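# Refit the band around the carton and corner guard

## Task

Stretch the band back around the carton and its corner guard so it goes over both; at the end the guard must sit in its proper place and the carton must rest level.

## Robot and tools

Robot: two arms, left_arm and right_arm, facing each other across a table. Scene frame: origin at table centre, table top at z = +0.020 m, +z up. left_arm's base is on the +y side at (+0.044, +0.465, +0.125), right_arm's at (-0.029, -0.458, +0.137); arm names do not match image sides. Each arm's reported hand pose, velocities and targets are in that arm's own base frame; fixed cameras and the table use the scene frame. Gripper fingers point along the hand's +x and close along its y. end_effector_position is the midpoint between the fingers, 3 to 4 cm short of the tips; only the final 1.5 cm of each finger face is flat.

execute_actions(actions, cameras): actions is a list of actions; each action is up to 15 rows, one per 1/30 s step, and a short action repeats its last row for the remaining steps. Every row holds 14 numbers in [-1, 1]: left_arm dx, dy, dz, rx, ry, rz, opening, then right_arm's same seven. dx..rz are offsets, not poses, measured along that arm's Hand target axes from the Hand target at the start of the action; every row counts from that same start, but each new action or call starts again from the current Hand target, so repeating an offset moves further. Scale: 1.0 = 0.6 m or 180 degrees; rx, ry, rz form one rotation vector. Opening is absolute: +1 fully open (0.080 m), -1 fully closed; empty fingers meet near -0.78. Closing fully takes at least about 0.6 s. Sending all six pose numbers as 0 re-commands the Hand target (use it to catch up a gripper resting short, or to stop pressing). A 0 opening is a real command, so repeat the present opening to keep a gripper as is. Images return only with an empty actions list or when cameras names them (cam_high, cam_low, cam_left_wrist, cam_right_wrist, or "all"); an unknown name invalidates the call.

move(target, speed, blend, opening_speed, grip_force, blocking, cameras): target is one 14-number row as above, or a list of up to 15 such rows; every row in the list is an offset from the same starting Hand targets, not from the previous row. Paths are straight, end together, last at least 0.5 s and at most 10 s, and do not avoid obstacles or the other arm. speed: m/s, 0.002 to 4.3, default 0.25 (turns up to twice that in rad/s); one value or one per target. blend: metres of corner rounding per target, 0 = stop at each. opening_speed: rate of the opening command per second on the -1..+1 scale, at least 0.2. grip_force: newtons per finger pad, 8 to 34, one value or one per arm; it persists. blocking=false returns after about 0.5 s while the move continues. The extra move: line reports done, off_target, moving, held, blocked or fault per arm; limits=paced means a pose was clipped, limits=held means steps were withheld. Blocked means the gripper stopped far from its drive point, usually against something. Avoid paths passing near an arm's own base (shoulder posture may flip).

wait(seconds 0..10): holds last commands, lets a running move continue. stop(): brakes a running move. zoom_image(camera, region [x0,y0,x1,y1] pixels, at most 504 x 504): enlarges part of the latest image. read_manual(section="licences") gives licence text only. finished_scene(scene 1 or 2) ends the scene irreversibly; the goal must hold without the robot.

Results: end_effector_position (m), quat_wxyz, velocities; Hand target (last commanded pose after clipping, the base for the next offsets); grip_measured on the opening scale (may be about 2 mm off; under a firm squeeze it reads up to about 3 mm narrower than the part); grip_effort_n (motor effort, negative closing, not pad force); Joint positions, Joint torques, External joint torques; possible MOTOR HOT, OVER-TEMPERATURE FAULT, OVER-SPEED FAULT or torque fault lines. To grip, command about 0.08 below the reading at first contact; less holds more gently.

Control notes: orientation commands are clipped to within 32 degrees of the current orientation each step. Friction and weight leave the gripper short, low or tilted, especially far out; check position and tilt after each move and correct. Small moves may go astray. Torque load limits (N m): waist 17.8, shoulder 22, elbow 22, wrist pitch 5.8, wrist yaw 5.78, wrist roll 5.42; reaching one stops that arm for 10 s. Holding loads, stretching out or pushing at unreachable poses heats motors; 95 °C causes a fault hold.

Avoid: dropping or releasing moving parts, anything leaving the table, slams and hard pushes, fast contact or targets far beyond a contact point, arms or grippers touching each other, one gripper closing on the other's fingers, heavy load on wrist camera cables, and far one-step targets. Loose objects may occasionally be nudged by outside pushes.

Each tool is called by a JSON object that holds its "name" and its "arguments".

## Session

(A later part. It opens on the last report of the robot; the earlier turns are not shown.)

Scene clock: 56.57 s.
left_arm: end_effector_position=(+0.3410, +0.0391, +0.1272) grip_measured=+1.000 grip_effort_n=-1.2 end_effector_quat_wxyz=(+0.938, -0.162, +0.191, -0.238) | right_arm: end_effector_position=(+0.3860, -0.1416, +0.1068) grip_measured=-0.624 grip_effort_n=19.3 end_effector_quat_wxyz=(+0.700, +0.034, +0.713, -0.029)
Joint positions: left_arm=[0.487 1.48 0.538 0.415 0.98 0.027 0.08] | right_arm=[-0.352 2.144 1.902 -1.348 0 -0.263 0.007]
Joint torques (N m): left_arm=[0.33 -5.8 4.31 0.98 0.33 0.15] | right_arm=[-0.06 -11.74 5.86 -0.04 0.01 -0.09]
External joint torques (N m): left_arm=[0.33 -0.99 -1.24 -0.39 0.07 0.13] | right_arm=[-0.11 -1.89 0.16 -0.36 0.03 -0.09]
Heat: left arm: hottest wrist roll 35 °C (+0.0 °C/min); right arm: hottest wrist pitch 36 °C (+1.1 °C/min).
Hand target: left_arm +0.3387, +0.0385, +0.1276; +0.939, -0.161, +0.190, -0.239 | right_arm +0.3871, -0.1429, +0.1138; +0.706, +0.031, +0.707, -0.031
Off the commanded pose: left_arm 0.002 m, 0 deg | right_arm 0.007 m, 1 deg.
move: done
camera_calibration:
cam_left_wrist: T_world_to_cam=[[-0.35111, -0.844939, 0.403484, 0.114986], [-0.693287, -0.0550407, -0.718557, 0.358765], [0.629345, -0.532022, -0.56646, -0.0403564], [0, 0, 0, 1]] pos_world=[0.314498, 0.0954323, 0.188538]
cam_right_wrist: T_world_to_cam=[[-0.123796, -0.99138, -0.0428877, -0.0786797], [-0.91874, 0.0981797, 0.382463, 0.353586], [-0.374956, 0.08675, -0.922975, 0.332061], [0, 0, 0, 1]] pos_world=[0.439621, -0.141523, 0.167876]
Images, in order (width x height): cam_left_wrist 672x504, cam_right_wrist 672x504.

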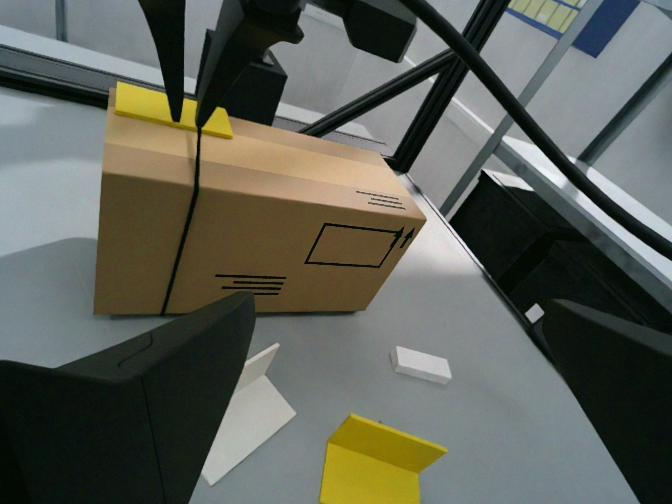

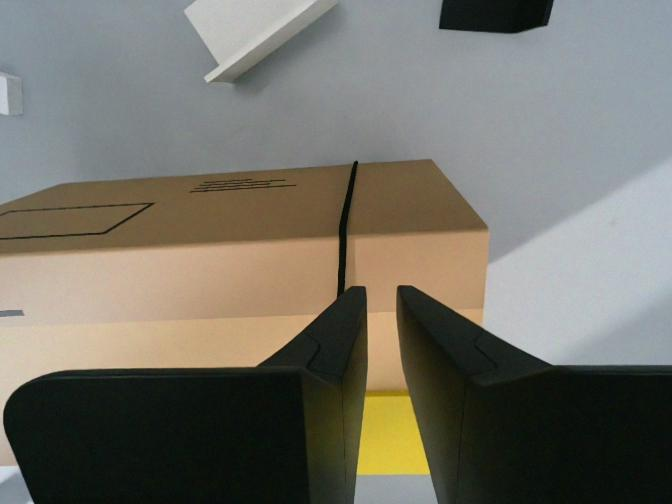

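{"name": "move", "arguments": {"target": [0,0,0,0,0,0,1, 0.0167,0.0367,-0.1538,0,0,0,-0.35], "speed": 0.1, "cameras": ["cam_left_wrist","cam_right_wrist"]}}

{"name": "zoom_image", "arguments": {"camera": "cam_left_wrist", "region": [90, 70, 290, 320]}}

Scene clock: 58.40 s.
left_arm: end_effector_position=(+0.3410, +0.0391, +0.1272) grip_measured=+1.000 grip_effort_n=-1.6 end_effector_quat_wxyz=(+0.938, -0.162, +0.191, -0.238) | right_arm: end_effector_position=(+0.2986, -0.1125, +0.1018) grip_measured=-0.354 grip_effort_n=19.8 end_effector_quat_wxyz=(+0.704, +0.033, +0.709, -0.031)
Joint positions: left_arm=[0.487 1.48 0.538 0.415 0.98 0.027 0.08] | right_arm=[-0.36 1.77 1.362 -1.171 0 -0.269 0.019]
Joint torques (N m): left_arm=[0.2 -5.9 4.27 0.95 0.33 0.16] | right_arm=[-0.12 -8.98 4.25 0.26 0.01 -0.18]
External joint torques (N m): left_arm=[0.18 -1.03 -1.32 -0.44 0.06 0.13] | right_arm=[-0.09 -1.79 -1.4 -0.06 0.02 -0.18]
Heat: left arm: hottest wrist roll 35 °C (+0.0 °C/min); right arm: hottest wrist pitch 36 °C (+1.0 °C/min).
Hand target: left_arm +0.3387, +0.0385, +0.1276; +0.939, -0.161, +0.190, -0.239 | right_arm +0.2970, -0.1129, +0.1038; +0.706, +0.031, +0.707, -0.031
Off the commanded pose: left_arm 0.002 m, 0 deg | right_arm 0.003 m, 1 deg.
move: done
camera_calibration:
cam_left_wrist: T_world_to_cam=[[-0.35111, -0.844939, 0.403484, 0.114986], [-0.693287, -0.0550407, -0.718557, 0.358765], [0.629345, -0.532022, -0.56646, -0.0403564], [0, 0, 0, 1]] pos_world=[0.314498, 0.0954323, 0.188538]
cam_right_wrist: T_world_to_cam=[[-0.126008, -0.9912, -0.0405514, -0.0604068], [-0.922276, 0.101992, 0.372834, 0.274857], [-0.365417, 0.0843796, -0.927011, 0.289424], [0, 0, 0, 1]] pos_world=[0.351643, -0.11233, 0.163374]
Images, in order (width x height): cam_left_wrist 672x504, cam_right_wrist 672x504.

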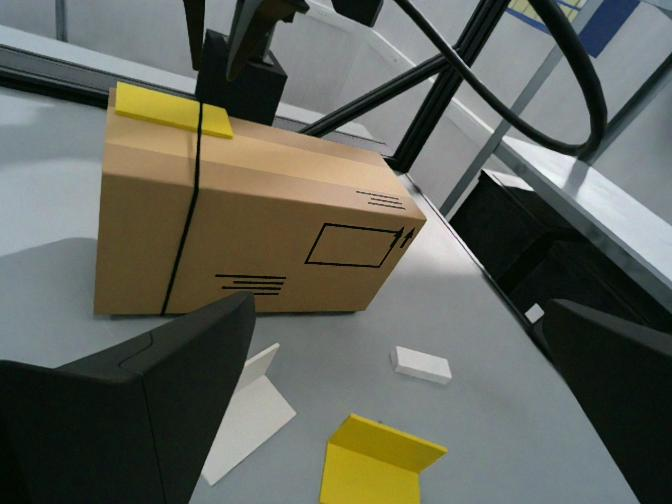

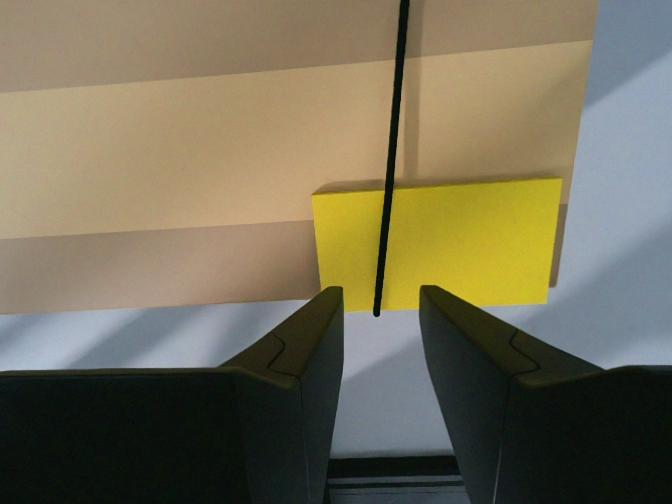

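Scaled by 2.016 from the camera's 672x504 image, which has a finer 960x720 frame.

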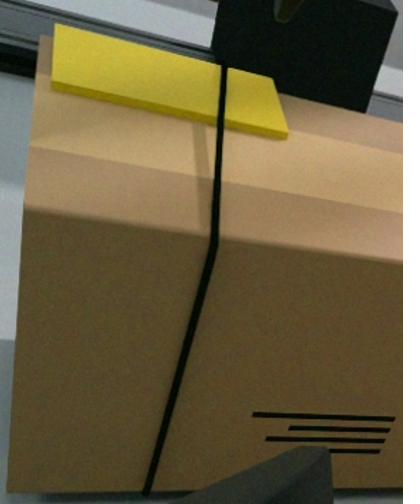

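{"name": "execute_actions", "arguments": {"actions": [], "cameras": ["all"]}}

Scene clock: 59.10 s.
left_arm: end_effector_position=(+0.3410, +0.0391, +0.1272) grip_measured=+1.000 grip_effort_n=-1.6 end_effector_quat_wxyz=(+0.938, -0.162, +0.191, -0.238) | right_arm: end_effector_position=(+0.2986, -0.1125, +0.1019) grip_measured=-0.354 grip_effort_n=19.8 end_effector_quat_wxyz=(+0.704, +0.033, +0.709, -0.031)
Joint positions: left_arm=[0.487 1.48 0.538 0.415 0.98 0.027 0.08] | right_arm=[-0.36 1.77 1.362 -1.171 0 -0.269 0.019]
Joint velocities: within noise
Joint torques (N m): left_arm=[0.18 -5.89 4.2 0.93 0.4 0.14] | right_arm=[-0.14 -8.94 4.26 0.25 0.01 -0.19]
External joint torques (N m): left_arm=[0.18 -1.07 -1.3 -0.43 0.13 0.12] | right_arm=[-0.05 -1.74 -1.41 -0.07 0.01 -0.19]
Motor temperatures (°C): left_arm=[26 33 34 32 29 35] | right_arm=[28 35 34 36 29 31]
Heat: left arm: hottest wrist roll 35 °C (+0.0 °C/min); right arm: hottest wrist pitch 36 °C (+1.0 °C/min).
Hand target: left_arm +0.3387, +0.0385, +0.1276; +0.939, -0.161, +0.190, -0.239 | right_arm +0.2970, -0.1129, +0.1038; +0.706, +0.031, +0.707, -0.031
Tool commands: left_gripper/opening=+1.0 right_gripper/opening=-0.35
Off the commanded pose: left_arm 0.002 m, 0 deg | right_arm 0.003 m, 0 deg.
camera_calibration:
cam_left_wrist: T_world_to_cam=[[-0.35111, -0.844939, 0.403484, 0.114986], [-0.693287, -0.0550407, -0.718557, 0.358765], [0.629345, -0.532022, -0.56646, -0.0403564], [0, 0, 0, 1]] pos_world=[0.314498, 0.0954323, 0.188538]
cam_right_wrist: T_world_to_cam=[[-0.126048, -0.991199, -0.0404609, -0.0604161], [-0.922398, 0.102093, 0.372503, 0.274837], [-0.365093, 0.0842741, -0.927149, 0.289377], [0, 0, 0, 1]] pos_world=[0.351544, -0.11233, 0.163474]

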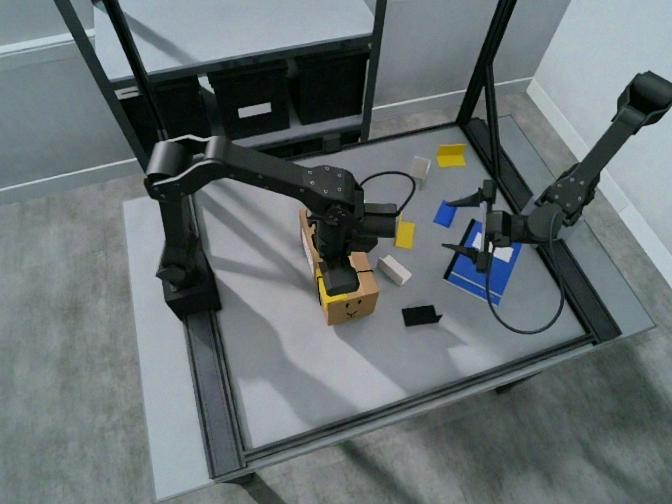

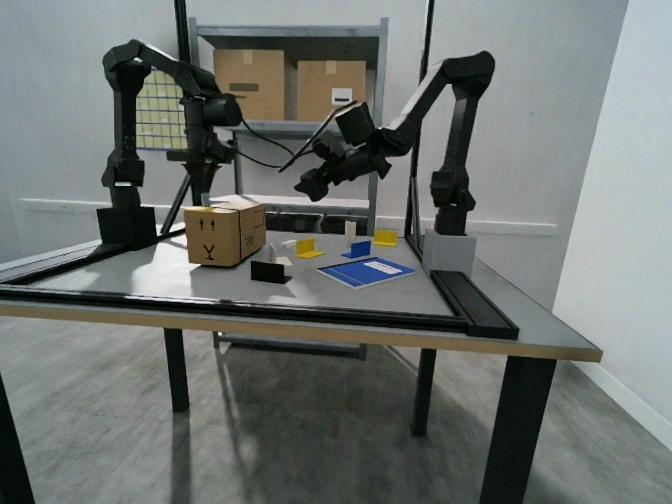

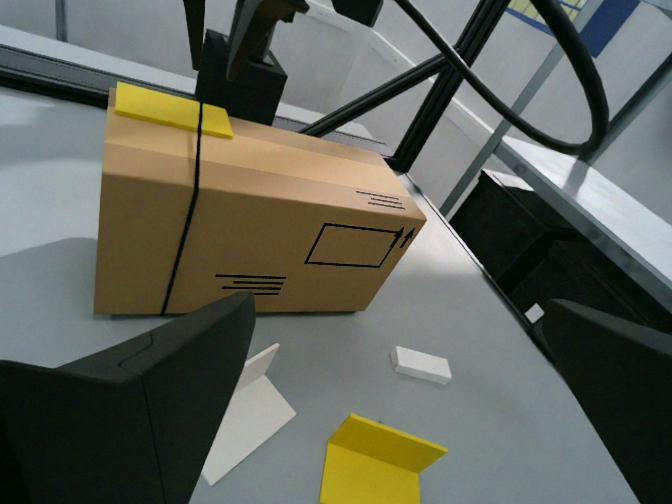

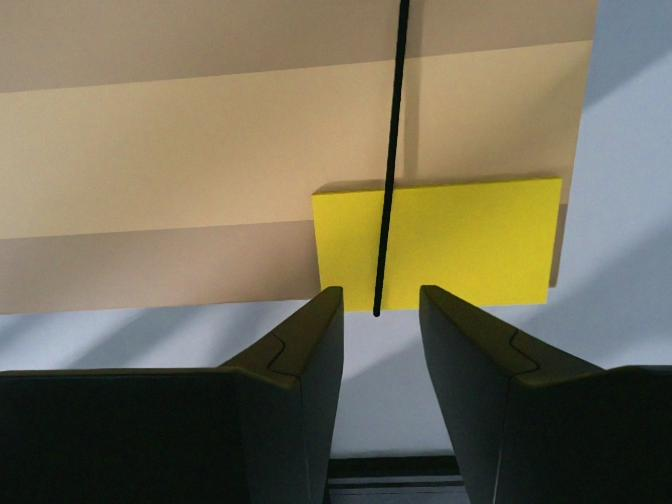

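{"name": "move", "arguments": {"target": [0,0,0,0,0,0,1, 0.0733,-0.0052,-0.0073,0,0,0,-0.35], "speed": 0.08, "cameras": ["cam_right_wrist","cam_left_wrist"]}}

Scene clock: 60.67 s.
left_arm: end_effector_position=(+0.3410, +0.0391, +0.1272) grip_measured=+1.000 grip_effort_n=-1.2 end_effector_quat_wxyz=(+0.938, -0.162, +0.191, -0.238) | right_arm: end_effector_position=(+0.2950, -0.1157, +0.0667) grip_measured=-0.354 grip_effort_n=18.8 end_effector_quat_wxyz=(+0.712, +0.030, +0.700, -0.034)
Joint positions: left_arm=[0.487 1.48 0.538 0.415 0.98 0.027 0.08] | right_arm=[-0.374 1.773 1.221 -1.002 0 -0.283 0.019]
Joint torques (N m): left_arm=[0.13 -5.86 4.22 0.95 0.39 0.15] | right_arm=[-0.18 -5.98 3.67 0.57 -0.02 -0.18]
External joint torques (N m): left_arm=[0.13 -1.01 -1.34 -0.43 0.12 0.12] | right_arm=[-0.18 1.05 -1.82 0.2 0 -0.18]
Heat: left arm: hottest wrist roll 35 °C (+0.0 °C/min); right arm: hottest wrist pitch 36 °C (+1.0 °C/min).
Hand target: left_arm +0.3387, +0.0385, +0.1276; +0.939, -0.161, +0.190, -0.239 | right_arm +0.2924, -0.1156, +0.0599; +0.706, +0.031, +0.707, -0.031
Off the commanded pose: left_arm 0.002 m, 0 deg | right_arm 0.007 m, 1 deg.
move: done
camera_calibration:
cam_left_wrist: T_world_to_cam=[[-0.35111, -0.844939, 0.403484, 0.114986], [-0.693287, -0.0550407, -0.718557, 0.358765], [0.629345, -0.532022, -0.56646, -0.0403564], [0, 0, 0, 1]] pos_world=[0.314498, 0.0954323, 0.188538]
cam_right_wrist: T_world_to_cam=[[-0.125177, -0.991558, -0.0338022, -0.0662297], [-0.931058, 0.105634, 0.349245, 0.289504], [-0.342726, 0.0751893, -0.936422, 0.248732], [0, 0, 0, 1]] pos_world=[0.346502, -0.114954, 0.129571]
Images, in order (width x height): cam_left_wrist 672x504, cam_right_wrist 672x504.

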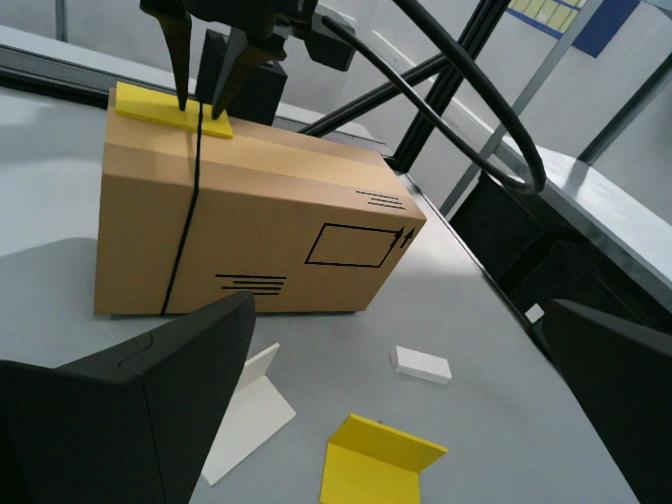

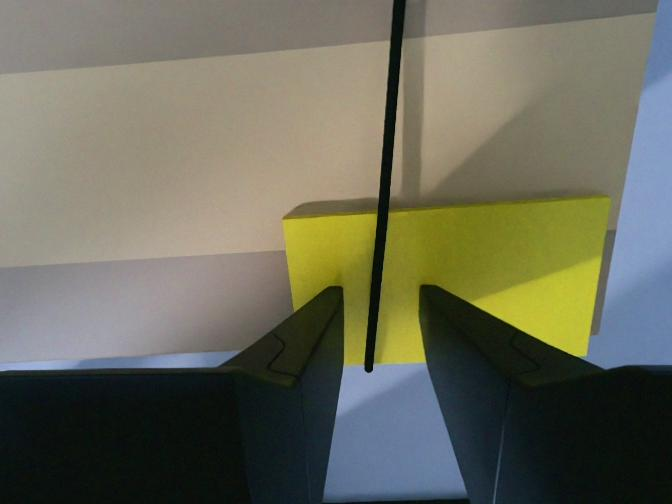

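{"name": "move", "arguments": {"target": [[0,0,0,0,0,0,1, 0.008,0,0,0,0,0,-0.35],[0,0,0,0,0,0,1, 0.008,0,0,0,0,0,-1]], "speed": 0.04, "opening_speed": 0.5, "cameras": ["cam_right_wrist"]}}

{"name": "zoom_image", "arguments": {"camera": "cam_right_wrist", "region": [236, 180, 516, 390]}}

Scene clock: 63.07 s.
left_arm: end_effector_position=(+0.3410, +0.0391, +0.1272) grip_measured=+1.000 grip_effort_n=-1.6 end_effector_quat_wxyz=(+0.938, -0.162, +0.191, -0.238) | right_arm: end_effector_position=(+0.2968, -0.1157, +0.0652) grip_measured=-0.770 grip_effort_n=-33.7 end_effector_quat_wxyz=(+0.716, +0.030, +0.696, -0.034)
Joint positions: left_arm=[0.487 1.48 0.538 0.415 0.98 0.027 0.08] | right_arm=[-0.373 1.772 1.214 -0.984 -0.004 -0.283 0]
Joint torques (N m): left_arm=[0.33 -5.82 4.15 0.98 0.39 0.17] | right_arm=[-0.17 -5.15 3.16 0.61 0.1 -0.17]
External joint torques (N m): left_arm=[0.31 -0.98 -1.38 -0.39 0.12 0.15] | right_arm=[-0.19 2.02 -2.44 0.21 0.13 -0.17]
Heat: left arm: hottest wrist roll 35 °C (+0.0 °C/min); right arm: hottest wrist pitch 36 °C (+1.0 °C/min).
Hand target: left_arm +0.3387, +0.0385, +0.1276; +0.939, -0.161, +0.190, -0.239 | right_arm +0.2923, -0.1156, +0.0550; +0.706, +0.031, +0.707, -0.031
Off the commanded pose: left_arm 0.002 m, 0 deg | right_arm 0.011 m, 2 deg.
move: off_target (right_arm); target 2's new opening was sent with right_arm's hand 0.010 m and 1 deg from that target
camera_calibration:
cam_right_wrist: T_world_to_cam=[[-0.12353, -0.991732, -0.0347483, -0.0664054], [-0.935209, 0.104637, 0.338283, 0.293497], [-0.33185, 0.0742851, -0.940403, 0.244851], [0, 0, 0, 1]] pos_world=[0.347532, -0.114756, 0.128666]
Images, in order (width x height): cam_right_wrist 672x504.

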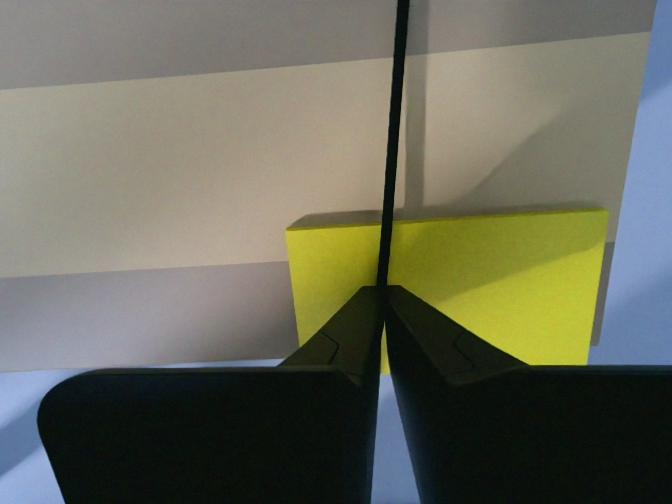

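Scaled by 1.800 from the camera's 672x504 image, which has a finer 960x720 frame.

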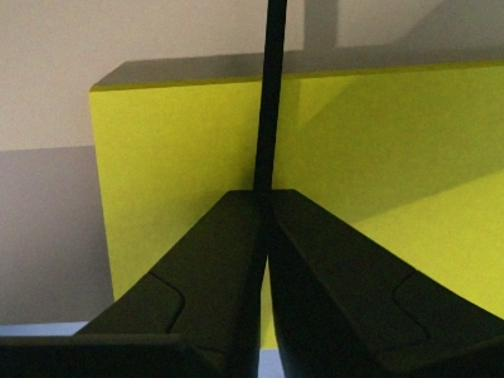

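{"name": "move", "arguments": {"target": [[0,0,0,0,0,0,1, -0.0533,0,0,0,0,0,-1],[0,0,0,0,0,0,1, -0.0533,-0.0029,-0.0332,0,0,0,-1],[0,0,0,0,0,0,1, -0.0533,-0.0278,-0.031,0,0,0,-1]], "speed": 0.05, "blend": [0.004,0.004,0], "cameras": ["cam_right_wrist","cam_left_wrist"]}}

{"name": "zoom_image", "arguments": {"camera": "cam_right_wrist", "region": [236, 180, 516, 390]}}

Scene clock: 65.17 s.
left_arm: end_effector_position=(+0.3410, +0.0391, +0.1272) grip_measured=+1.000 grip_effort_n=-1.2 end_effector_quat_wxyz=(+0.938, -0.162, +0.191, -0.238) | right_arm: end_effector_position=(+0.2772, -0.1282, +0.0861) grip_measured=-0.771 grip_effort_n=-29.1 end_effector_quat_wxyz=(+0.712, +0.031, +0.701, -0.029)
Joint positions: left_arm=[0.487 1.48 0.538 0.415 0.98 0.027 0.08] | right_arm=[-0.437 1.715 1.232 -1.076 -0.008 -0.353 0]
Joint torques (N m): left_arm=[0.24 -5.79 4.32 0.98 0.39 0.13] | right_arm=[-0.65 -7.31 4.99 -0.87 0.23 -0.17]
External joint torques (N m): left_arm=[0.26 -0.98 -1.15 -0.38 0.11 0.11] | right_arm=[-0.59 -0.57 -0.61 -1.23 0.25 -0.17]
Heat: left arm: hottest wrist roll 35 °C (+0.0 °C/min); right arm: hottest wrist pitch 36 °C (+1.0 °C/min).
Hand target: left_arm +0.3387, +0.0385, +0.1276; +0.939, -0.161, +0.190, -0.239 | right_arm +0.2723, -0.1305, +0.0870; +0.706, +0.031, +0.707, -0.031
Off the commanded pose: left_arm 0.002 m, 0 deg | right_arm 0.005 m, 1 deg.
move: done
camera_calibration:
cam_left_wrist: T_world_to_cam=[[-0.35111, -0.844939, 0.403484, 0.114986], [-0.693287, -0.0550407, -0.718557, 0.358765], [0.629345, -0.532022, -0.56646, -0.0403564], [0, 0, 0, 1]] pos_world=[0.314498, 0.0954323, 0.188538]
cam_right_wrist: T_world_to_cam=[[-0.118335, -0.992103, -0.0415664, -0.0815332], [-0.931064, 0.09631, 0.351915, 0.266043], [-0.345132, 0.0803447, -0.935109, 0.26294], [0, 0, 0, 1]] pos_world=[0.328804, -0.127638, 0.148864]
Images, in order (width x height): cam_left_wrist 672x504, cam_right_wrist 672x504.

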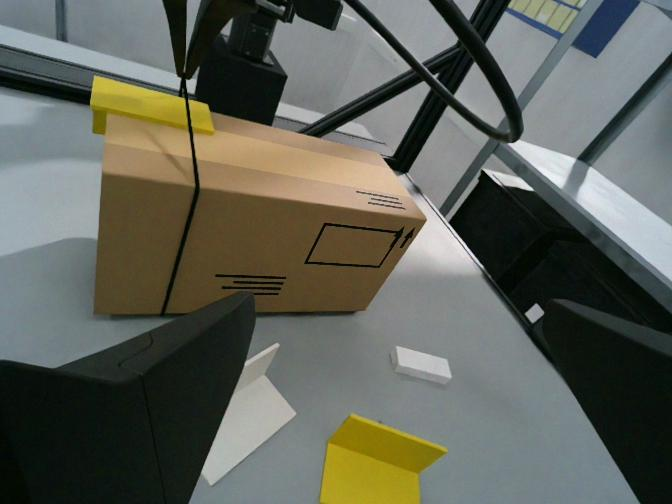

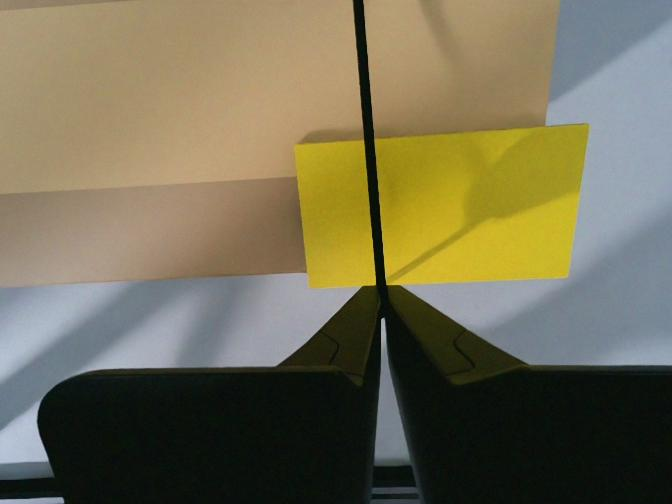

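Scaled by 1.800 from the camera's 672x504 image, which has a finer 960x720 frame.

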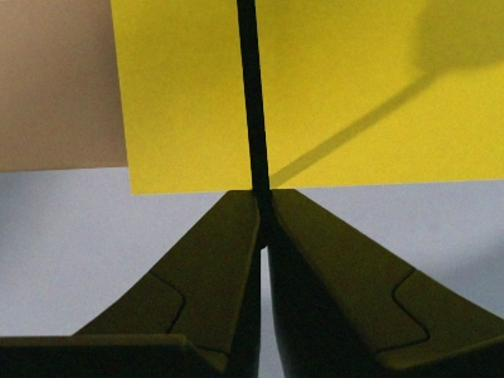

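{"name": "move", "arguments": {"target": [0,0,0,0,0,0,1, 0,0.0216,-0.0019,0,0,0,-1], "speed": 0.04, "cameras": ["cam_right_wrist","cam_left_wrist"]}}

Scene clock: 66.70 s.
left_arm: end_effector_position=(+0.3410, +0.0391, +0.1272) grip_measured=+1.000 grip_effort_n=-1.2 end_effector_quat_wxyz=(+0.938, -0.162, +0.191, -0.238) | right_arm: end_effector_position=(+0.2795, -0.1185, +0.0855) grip_measured=-0.771 grip_effort_n=-29.1 end_effector_quat_wxyz=(+0.711, +0.029, +0.702, -0.027)
Joint positions: left_arm=[0.487 1.48 0.538 0.415 0.98 0.027 0.08] | right_arm=[-0.405 1.71 1.225 -1.075 -0.007 -0.326 0]
Joint torques (N m): left_arm=[0.19 -5.82 4.22 1.01 0.37 0.12] | right_arm=[-0.12 -8.98 3.49 -0.74 0.23 0.19]
External joint torques (N m): left_arm=[0.19 -0.98 -1.31 -0.36 0.11 0.1] | right_arm=[-0.2 -2.31 -2.1 -1.09 0.27 0.19]
Heat: left arm: hottest wrist roll 35 °C (+0.0 °C/min); right arm: hottest shoulder 36 °C (+7.0 °C/min).
Hand target: left_arm +0.3387, +0.0385, +0.1276; +0.939, -0.161, +0.190, -0.239 | right_arm +0.2724, -0.1175, +0.0870; +0.706, +0.031, +0.707, -0.031
Off the commanded pose: left_arm 0.002 m, 0 deg | right_arm 0.007 m, 1 deg.
move: done
camera_calibration:
cam_left_wrist: T_world_to_cam=[[-0.35111, -0.844939, 0.403484, 0.114986], [-0.693287, -0.0550407, -0.718557, 0.358765], [0.629345, -0.532022, -0.56646, -0.0403564], [0, 0, 0, 1]] pos_world=[0.314498, 0.0954323, 0.188538]
cam_right_wrist: T_world_to_cam=[[-0.112744, -0.992731, -0.0421206, -0.0732014], [-0.93088, 0.0907048, 0.353885, 0.26655], [-0.347492, 0.0791077, -0.93434, 0.262833], [0, 0, 0, 1]] pos_world=[0.331205, -0.117639, 0.148164]
Images, in order (width x height): cam_left_wrist 672x504, cam_right_wrist 672x504.

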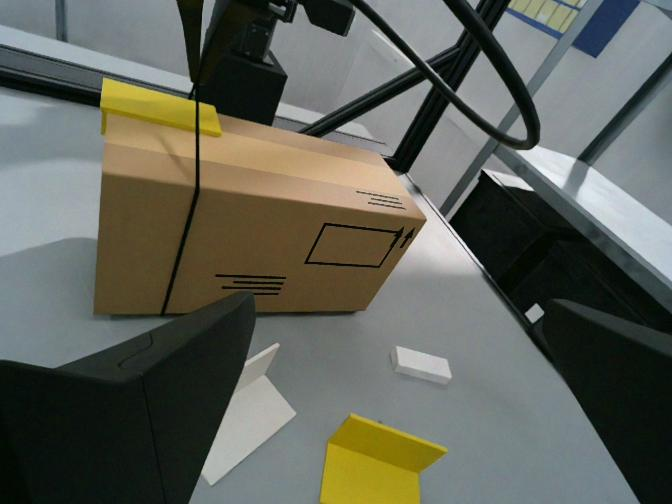

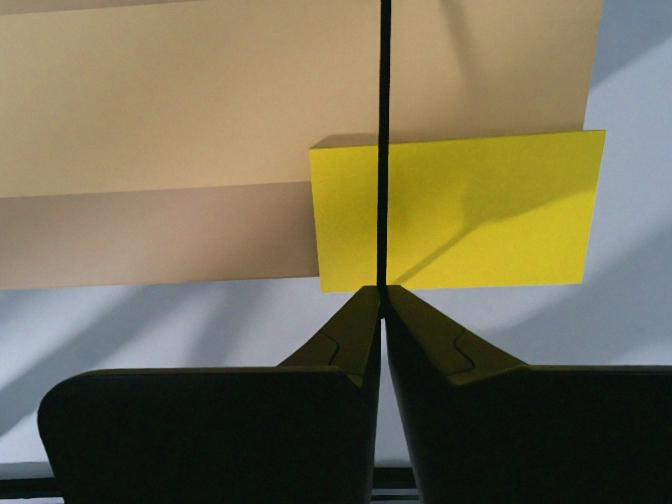

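{"name": "move", "arguments": {"target": [0,0,0,0,0,0,1, 0,0.0133,-0.0012,0,0,0,-1], "speed": 0.04, "cameras": ["cam_right_wrist","cam_left_wrist"]}}

Scene clock: 67.80 s.
left_arm: end_effector_position=(+0.3410, +0.0391, +0.1272) grip_measured=+1.000 grip_effort_n=-1.2 end_effector_quat_wxyz=(+0.938, -0.162, +0.191, -0.238) | right_arm: end_effector_position=(+0.2796, -0.1113, +0.0857) grip_measured=-0.771 grip_effort_n=-29.1 end_effector_quat_wxyz=(+0.711, +0.029, +0.702, -0.028)
Joint positions: left_arm=[0.487 1.48 0.538 0.415 0.98 0.027 0.08] | right_arm=[-0.381 1.699 1.212 -1.073 -0.005 -0.301 0]
Joint torques (N m): left_arm=[0.31 -5.88 4.19 0.98 0.38 0.14] | right_arm=[-0.06 -8.88 3.41 -0.79 0.15 0.19]
External joint torques (N m): left_arm=[0.31 -1.02 -1.36 -0.4 0.11 0.11] | right_arm=[-0.01 -2.26 -2.23 -1.16 0.17 0.18]
Heat: left arm: hottest wrist roll 35 °C (+0.0 °C/min); right arm: hottest shoulder 36 °C (+7.0 °C/min).
Hand target: left_arm +0.3387, +0.0385, +0.1276; +0.939, -0.161, +0.190, -0.239 | right_arm +0.2724, -0.1095, +0.0870; +0.706, +0.031, +0.707, -0.031
Off the commanded pose: left_arm 0.002 m, 0 deg | right_arm 0.007 m, 1 deg.
move: done
camera_calibration:
cam_left_wrist: T_world_to_cam=[[-0.35111, -0.844939, 0.403484, 0.114986], [-0.693287, -0.0550407, -0.718557, 0.358765], [0.629345, -0.532022, -0.56646, -0.0403564], [0, 0, 0, 1]] pos_world=[0.314498, 0.0954323, 0.188538]
cam_right_wrist: T_world_to_cam=[[-0.114195, -0.992659, -0.0398374, -0.0657973], [-0.930929, 0.0929196, 0.35318, 0.266146], [-0.346886, 0.0774172, -0.934707, 0.262205], [0, 0, 0, 1]] pos_world=[0.331205, -0.110344, 0.148466]
Images, in order (width x height): cam_left_wrist 672x504, cam_right_wrist 672x504.

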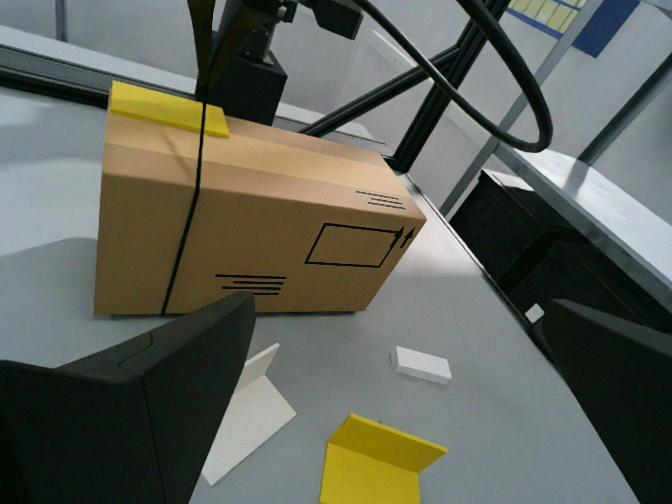

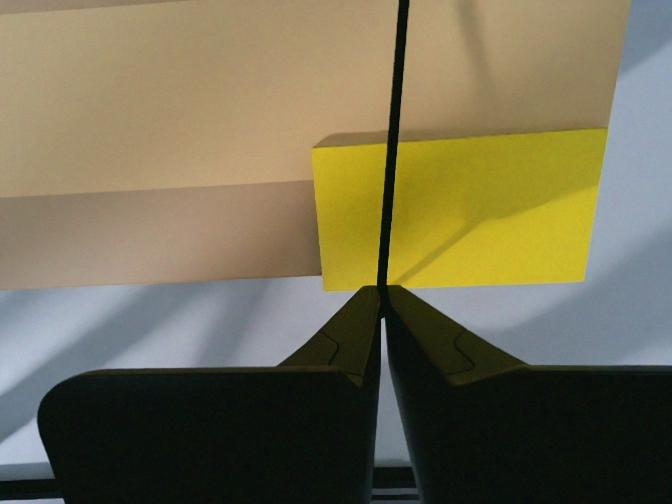

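{"name": "move", "arguments": {"target": [0,0,0,0,0,0,1, 0,-0.0012,-0.0409,0,0,0,-1], "speed": 0.05, "cameras": ["cam_right_wrist","cam_left_wrist"]}}

{"name": "zoom_image", "arguments": {"camera": "cam_left_wrist", "region": [80, 50, 280, 200]}}

Scene clock: 68.97 s.
left_arm: end_effector_position=(+0.3410, +0.0391, +0.1272) grip_measured=+1.000 grip_effort_n=-1.6 end_effector_quat_wxyz=(+0.938, -0.162, +0.191, -0.238) | right_arm: end_effector_position=(+0.2589, -0.1095, +0.0877) grip_measured=-0.772 grip_effort_n=-28.1 end_effector_quat_wxyz=(+0.716, +0.029, +0.697, -0.032)
Joint positions: left_arm=[0.487 1.48 0.538 0.415 0.98 0.027 0.08] | right_arm=[-0.403 1.612 1.125 -1.059 -0.005 -0.317 0]
Joint torques (N m): left_arm=[0.35 -5.78 4.14 0.99 0.35 0.13] | right_arm=[-0.5 -8.17 3.03 -1.27 0.14 -0.19]
External joint torques (N m): left_arm=[0.34 -0.94 -1.43 -0.39 0.08 0.11] | right_arm=[-0.56 -2.16 -2.71 -1.69 0.17 -0.19]
Heat: left arm: hottest wrist roll 35 °C (+0.0 °C/min); right arm: hottest shoulder 36 °C (+7.0 °C/min).
Hand target: left_arm +0.3387, +0.0385, +0.1276; +0.939, -0.161, +0.190, -0.239 | right_arm +0.2479, -0.1081, +0.0871; +0.706, +0.031, +0.707, -0.031
Off the commanded pose: left_arm 0.002 m, 0 deg | right_arm 0.011 m, 2 deg.
move: off_target (right_arm)
camera_calibration:
cam_left_wrist: T_world_to_cam=[[-0.35111, -0.844939, 0.403484, 0.114986], [-0.693287, -0.0550407, -0.718557, 0.358765], [0.629345, -0.532022, -0.56646, -0.0403564], [0, 0, 0, 1]] pos_world=[0.314498, 0.0954323, 0.188538]
cam_right_wrist: T_world_to_cam=[[-0.119376, -0.992209, -0.0356371, -0.0652521], [-0.9349, 0.100253, 0.340457, 0.249009], [-0.334232, 0.0739596, -0.939584, 0.253483], [0, 0, 0, 1]] pos_world=[0.309731, -0.108455, 0.151066]
Images, in order (width x height): cam_left_wrist 672x504, cam_right_wrist 672x504.

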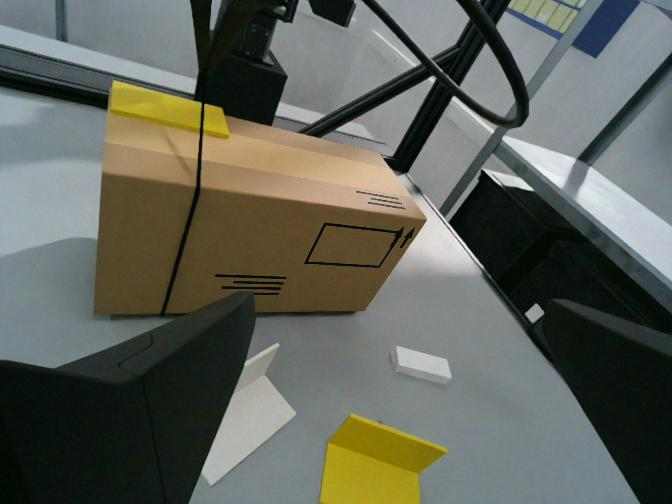

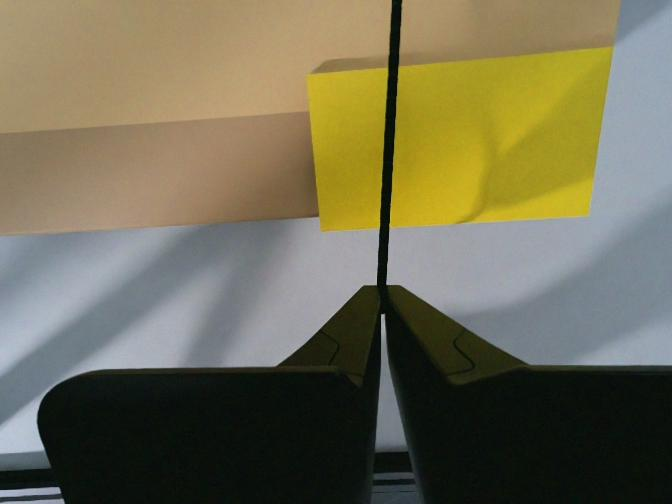

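Scaled by 2.520 from the camera's 672x504 image, which has a finer 960x720 frame.

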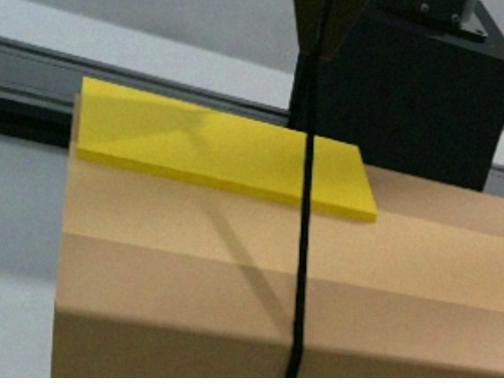

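{"name": "move", "arguments": {"target": [0,0,0,0,0,0,1, 0,-0.0324,0.0028,0,0,0,-1], "speed": 0.05, "cameras": ["cam_right_wrist","cam_left_wrist"]}}

{"name": "zoom_image", "arguments": {"camera": "cam_left_wrist", "region": [80, 50, 280, 200]}}

Scene clock: 70.17 s.
left_arm: end_effector_position=(+0.3410, +0.0391, +0.1272) grip_measured=+1.000 grip_effort_n=-0.7 end_effector_quat_wxyz=(+0.938, -0.162, +0.191, -0.238) | right_arm: end_effector_position=(+0.2565, -0.1256, +0.0897) grip_measured=-0.772 grip_effort_n=-28.1 end_effector_quat_wxyz=(+0.719, +0.028, +0.694, -0.029)
Joint positions: left_arm=[0.487 1.48 0.538 0.415 0.98 0.027 0.08] | right_arm=[-0.462 1.62 1.142 -1.059 -0.013 -0.381 0]
Joint torques (N m): left_arm=[0.22 -5.8 4.25 0.97 0.4 0.14] | right_arm=[-0.94 -5.75 4.53 -1.38 0.4 -0.23]
External joint torques (N m): left_arm=[0.23 -0.96 -1.27 -0.41 0.13 0.11] | right_arm=[-0.93 0.23 -1.1 -1.77 0.44 -0.23]
Heat: left arm: hottest wrist roll 35 °C (+0.0 °C/min); right arm: hottest shoulder 36 °C (+7.1 °C/min).
Hand target: left_arm +0.3387, +0.0385, +0.1276; +0.939, -0.161, +0.190, -0.239 | right_arm +0.2478, -0.1276, +0.0870; +0.706, +0.031, +0.707, -0.031
Off the commanded pose: left_arm 0.002 m, 0 deg | right_arm 0.009 m, 2 deg.
move: off_target (right_arm)
camera_calibration:
cam_left_wrist: T_world_to_cam=[[-0.35111, -0.844939, 0.403484, 0.114986], [-0.693287, -0.0550407, -0.718557, 0.358765], [0.629345, -0.532022, -0.56646, -0.0403564], [0, 0, 0, 1]] pos_world=[0.314498, 0.0954323, 0.188538]
cam_right_wrist: T_world_to_cam=[[-0.113957, -0.992728, -0.0387898, -0.0826334], [-0.938878, 0.0948448, 0.330927, 0.248998], [-0.324841, 0.0741304, -0.942859, 0.253659], [0, 0, 0, 1]] pos_world=[0.306761, -0.124453, 0.153559]
Images, in order (width x height): cam_left_wrist 672x504, cam_right_wrist 672x504.

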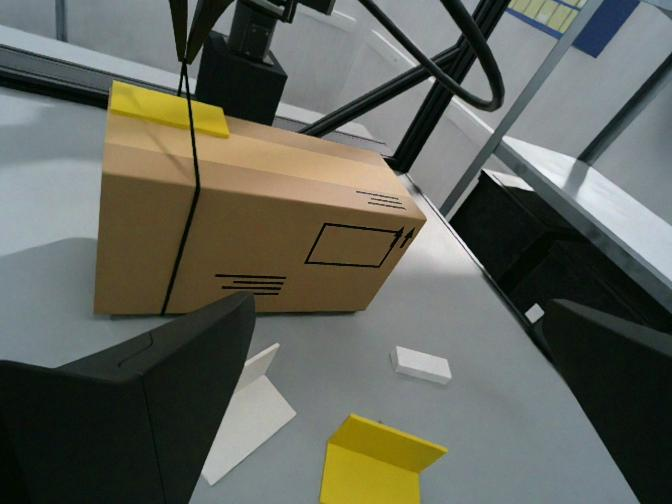

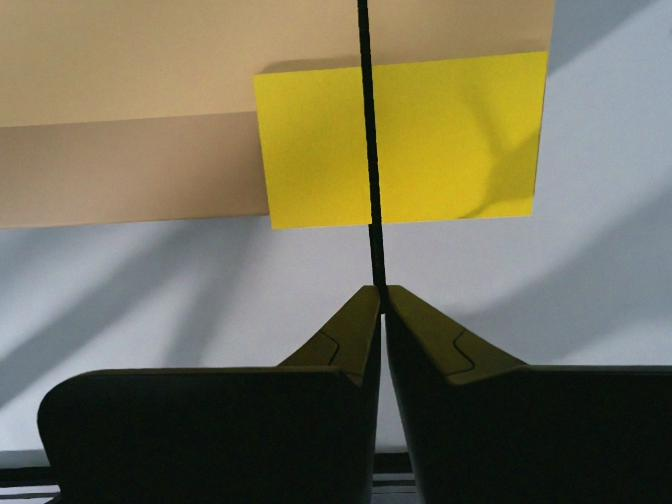

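Scaled by 2.520 from the camera's 672x504 image, which has a finer 960x720 frame.

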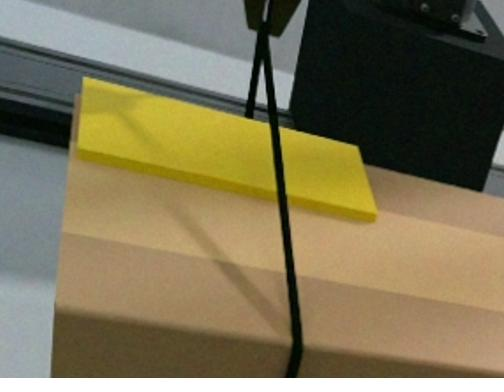

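{"name": "move", "arguments": {"target": [[0,0,0,0,0,0,1, 0.0267,-0.0007,0.0402,0,0,0,-1],[0,0,0,0,0,0,1, 0.0483,0.0005,0.0727,0,0,0,-1]], "speed": 0.05, "blend": [0.004,0], "cameras": ["cam_right_wrist","cam_left_wrist"]}}

{"name": "zoom_image", "arguments": {"camera": "cam_left_wrist", "region": [80, 50, 280, 200]}}

Scene clock: 71.93 s.
left_arm: end_effector_position=(+0.3410, +0.0391, +0.1272) grip_measured=+1.000 grip_effort_n=-1.2 end_effector_quat_wxyz=(+0.938, -0.162, +0.191, -0.238) | right_arm: end_effector_position=(+0.2871, -0.1296, +0.0660) grip_measured=-0.772 grip_effort_n=-28.1 end_effector_quat_wxyz=(+0.709, +0.029, +0.704, -0.030)
Joint positions: left_arm=[0.487 1.48 0.538 0.415 0.98 0.027 0.08] | right_arm=[-0.425 1.775 1.221 -1.01 -0.001 -0.342 0]
Joint torques (N m): left_arm=[0.26 -5.71 4.29 1 0.4 0.14] | right_arm=[0.23 -3.87 5.38 1.24 0.02 0.19]
External joint torques (N m): left_arm=[0.26 -0.85 -1.25 -0.38 0.13 0.12] | right_arm=[0.24 3.2 -0.14 0.88 0.04 0.19]
Heat: left arm: hottest wrist roll 35 °C (+0.0 °C/min); right arm: hottest shoulder 36 °C (+7.0 °C/min).
Hand target: left_arm +0.3387, +0.0385, +0.1276; +0.939, -0.161, +0.190, -0.239 | right_arm +0.2914, -0.1311, +0.0581; +0.706, +0.031, +0.707, -0.031
Off the commanded pose: left_arm 0.002 m, 0 deg | right_arm 0.009 m, 1 deg.
move: off_target (right_arm)
camera_calibration:
cam_left_wrist: T_world_to_cam=[[-0.35111, -0.844939, 0.403484, 0.114986], [-0.693287, -0.0550407, -0.718557, 0.358765], [0.629345, -0.532022, -0.56646, -0.0403564], [0, 0, 0, 1]] pos_world=[0.314498, 0.0954323, 0.188538]
cam_right_wrist: T_world_to_cam=[[-0.117206, -0.992412, -0.0371681, -0.0831604], [-0.928515, 0.0962284, 0.358609, 0.281228], [-0.352311, 0.0765422, -0.932748, 0.248956], [0, 0, 0, 1]] pos_world=[0.339087, -0.128647, 0.128271]
Images, in order (width x height): cam_left_wrist 672x504, cam_right_wrist 672x504.

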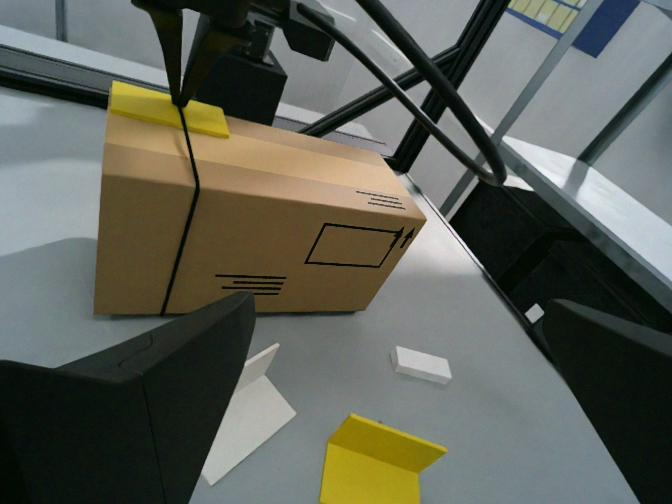

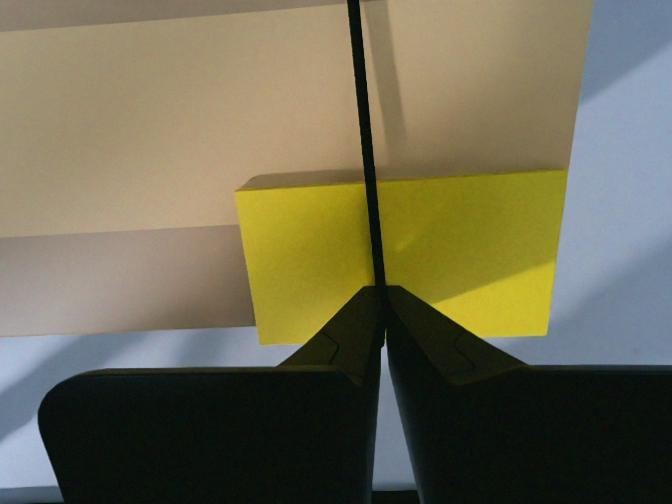

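Scaled by 2.520 from the camera's 672x504 image, which has a finer 960x720 frame.

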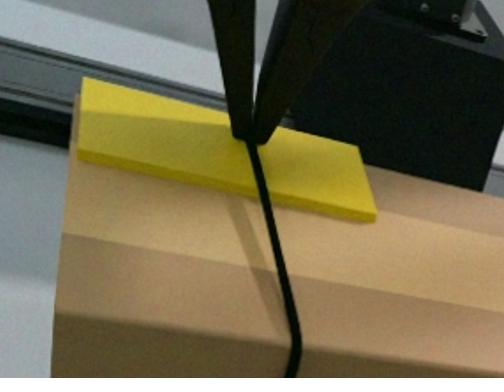

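{"name": "move", "arguments": {"target": [0,0,0,0,0,0,1, 0,0,0,0,0,0,-0.66], "opening_speed": 0.2, "cameras": ["cam_right_wrist","cam_left_wrist"]}}

{"name": "zoom_image", "arguments": {"camera": "cam_right_wrist", "region": [236, 180, 516, 390]}}

Scene clock: 73.13 s.
left_arm: end_effector_position=(+0.3410, +0.0391, +0.1272) grip_measured=+1.000 grip_effort_n=-0.7 end_effector_quat_wxyz=(+0.938, -0.162, +0.191, -0.238) | right_arm: end_effector_position=(+0.2888, -0.1304, +0.0661) grip_measured=-0.665 grip_effort_n=22.6 end_effector_quat_wxyz=(+0.710, +0.028, +0.703, -0.031)
Joint positions: left_arm=[0.487 1.48 0.538 0.415 0.98 0.027 0.08] | right_arm=[-0.424 1.778 1.225 -1.006 0 -0.342 0.005]
Joint torques (N m): left_arm=[0.24 -5.87 4.18 0.99 0.37 0.1] | right_arm=[0.2 -4.29 5.03 0.98 -0.02 0.17]
External joint torques (N m): left_arm=[0.26 -1.02 -1.36 -0.39 0.1 0.08] | right_arm=[0.18 2.81 -0.44 0.64 0.01 0.17]
Heat: left arm: hottest wrist roll 35 °C (+0.0 °C/min); right arm: hottest shoulder 36 °C (+7.1 °C/min).
Hand target: left_arm +0.3387, +0.0385, +0.1276; +0.939, -0.161, +0.190, -0.239 | right_arm +0.2913, -0.1311, +0.0581; +0.706, +0.031, +0.707, -0.031
Off the commanded pose: left_arm 0.002 m, 0 deg | right_arm 0.008 m, 1 deg.
move: done
camera_calibration:
cam_left_wrist: T_world_to_cam=[[-0.35111, -0.844939, 0.403484, 0.114986], [-0.693287, -0.0550407, -0.718557, 0.358765], [0.629345, -0.532022, -0.56646, -0.0403564], [0, 0, 0, 1]] pos_world=[0.314498, 0.0954323, 0.188538]
cam_right_wrist: T_world_to_cam=[[-0.11663, -0.992576, -0.0345059, -0.0841316], [-0.929978, 0.096947, 0.354602, 0.283651], [-0.348624, 0.0734469, -0.93438, 0.248463], [0, 0, 0, 1]] pos_world=[0.340598, -0.129255, 0.128673]
Images, in order (width x height): cam_left_wrist 672x504, cam_right_wrist 672x504.

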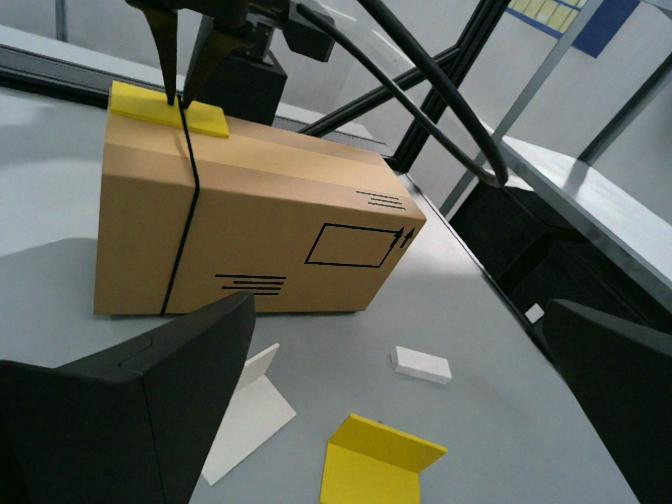

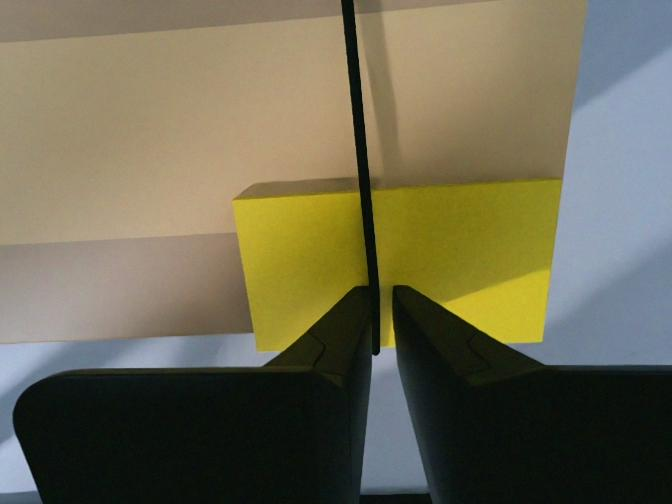

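Scaled by 1.800 from the camera's 672x504 image, which has a finer 960x720 frame.

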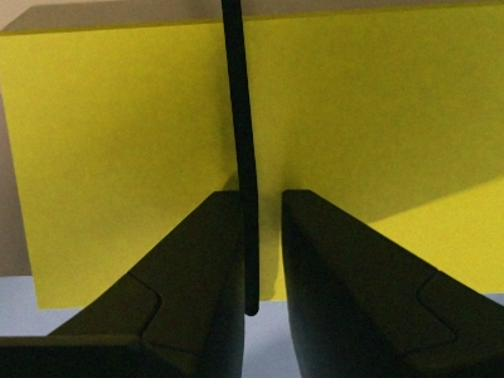

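{"name": "move", "arguments": {"target": [[0,0,0,0,0,0,1, -0.01,0.0025,0,0,0,0,-0.66],[0,0,0,0,0,0,1, -0.03,0.0025,0,0,0,0,-0.62],[0,0,0,0,0,0,1, -0.075,0.0025,0,0,0,0,-0.62]], "speed": [0.03,0.04,0.08], "blend": [0.003,0.003,0], "cameras": ["cam_right_wrist","cam_left_wrist"]}}

{"name": "zoom_image", "arguments": {"camera": "cam_left_wrist", "region": [80, 50, 280, 200]}}

Scene clock: 80.93 s.
left_arm: end_effector_position=(+0.3410, +0.0391, +0.1272) grip_measured=+1.000 grip_effort_n=-0.7 end_effector_quat_wxyz=(+0.938, -0.162, +0.191, -0.238) | right_arm: end_effector_position=(+0.2896, -0.1295, +0.0980) grip_measured=-0.624 grip_effort_n=19.8 end_effector_quat_wxyz=(+0.701, +0.031, +0.712, -0.028)
Joint positions: left_arm=[0.487 1.48 0.538 0.415 0.98 0.027 0.08] | right_arm=[-0.42 1.772 1.349 -1.164 0.002 -0.337 0.007]
Joint torques (N m): left_arm=[0.2 -5.74 4.15 1 0.38 0.15] | right_arm=[0.18 -8.64 5.75 -0.04 -0.09 0.18]
External joint torques (N m): left_arm=[0.21 -0.85 -1.42 -0.39 0.11 0.12] | right_arm=[0.19 -1.52 0.15 -0.36 -0.07 0.18]
Heat: left arm: hottest wrist roll 35 °C (+0.0 °C/min); right arm: hottest wrist pitch 37 °C (+1.0 °C/min).
Hand target: left_arm +0.3387, +0.0385, +0.1276; +0.939, -0.161, +0.190, -0.239 | right_arm +0.2915, -0.1296, +0.1031; +0.706, +0.031, +0.707, -0.031
Off the commanded pose: left_arm 0.002 m, 0 deg | right_arm 0.005 m, 1 deg.
move: done; blend cut to 0 m at target 2
camera_calibration:
cam_left_wrist: T_world_to_cam=[[-0.35111, -0.844939, 0.403484, 0.114986], [-0.693287, -0.0550407, -0.718557, 0.358765], [0.629345, -0.532022, -0.56646, -0.0403564], [0, 0, 0, 1]] pos_world=[0.314498, 0.0954323, 0.188538]
cam_right_wrist: T_world_to_cam=[[-0.117664, -0.992196, -0.0412645, -0.0809937], [-0.920115, 0.0932967, 0.380374, 0.267111], [-0.373556, 0.0827245, -0.923912, 0.285873], [0, 0, 0, 1]] pos_world=[0.343032, -0.128931, 0.159177]
Images, in order (width x height): cam_left_wrist 672x504, cam_right_wrist 672x504.

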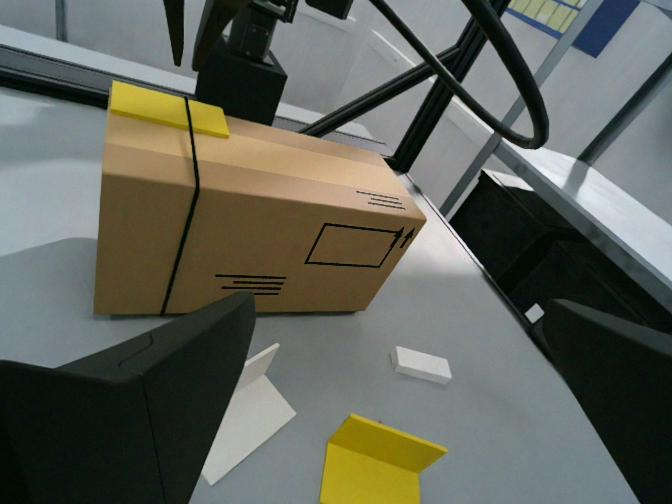

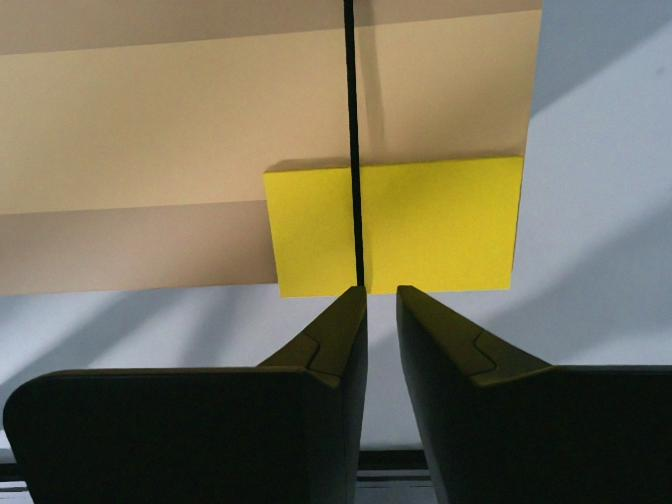

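Scaled by 2.520 from the camera's 672x504 image, which has a finer 960x720 frame.

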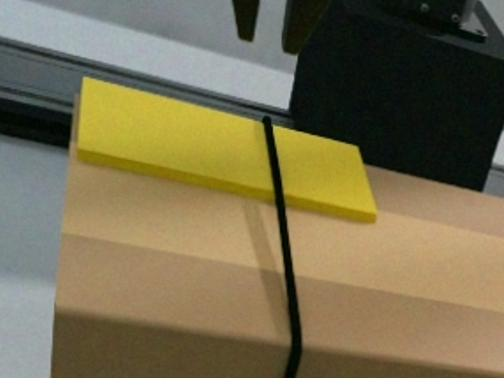

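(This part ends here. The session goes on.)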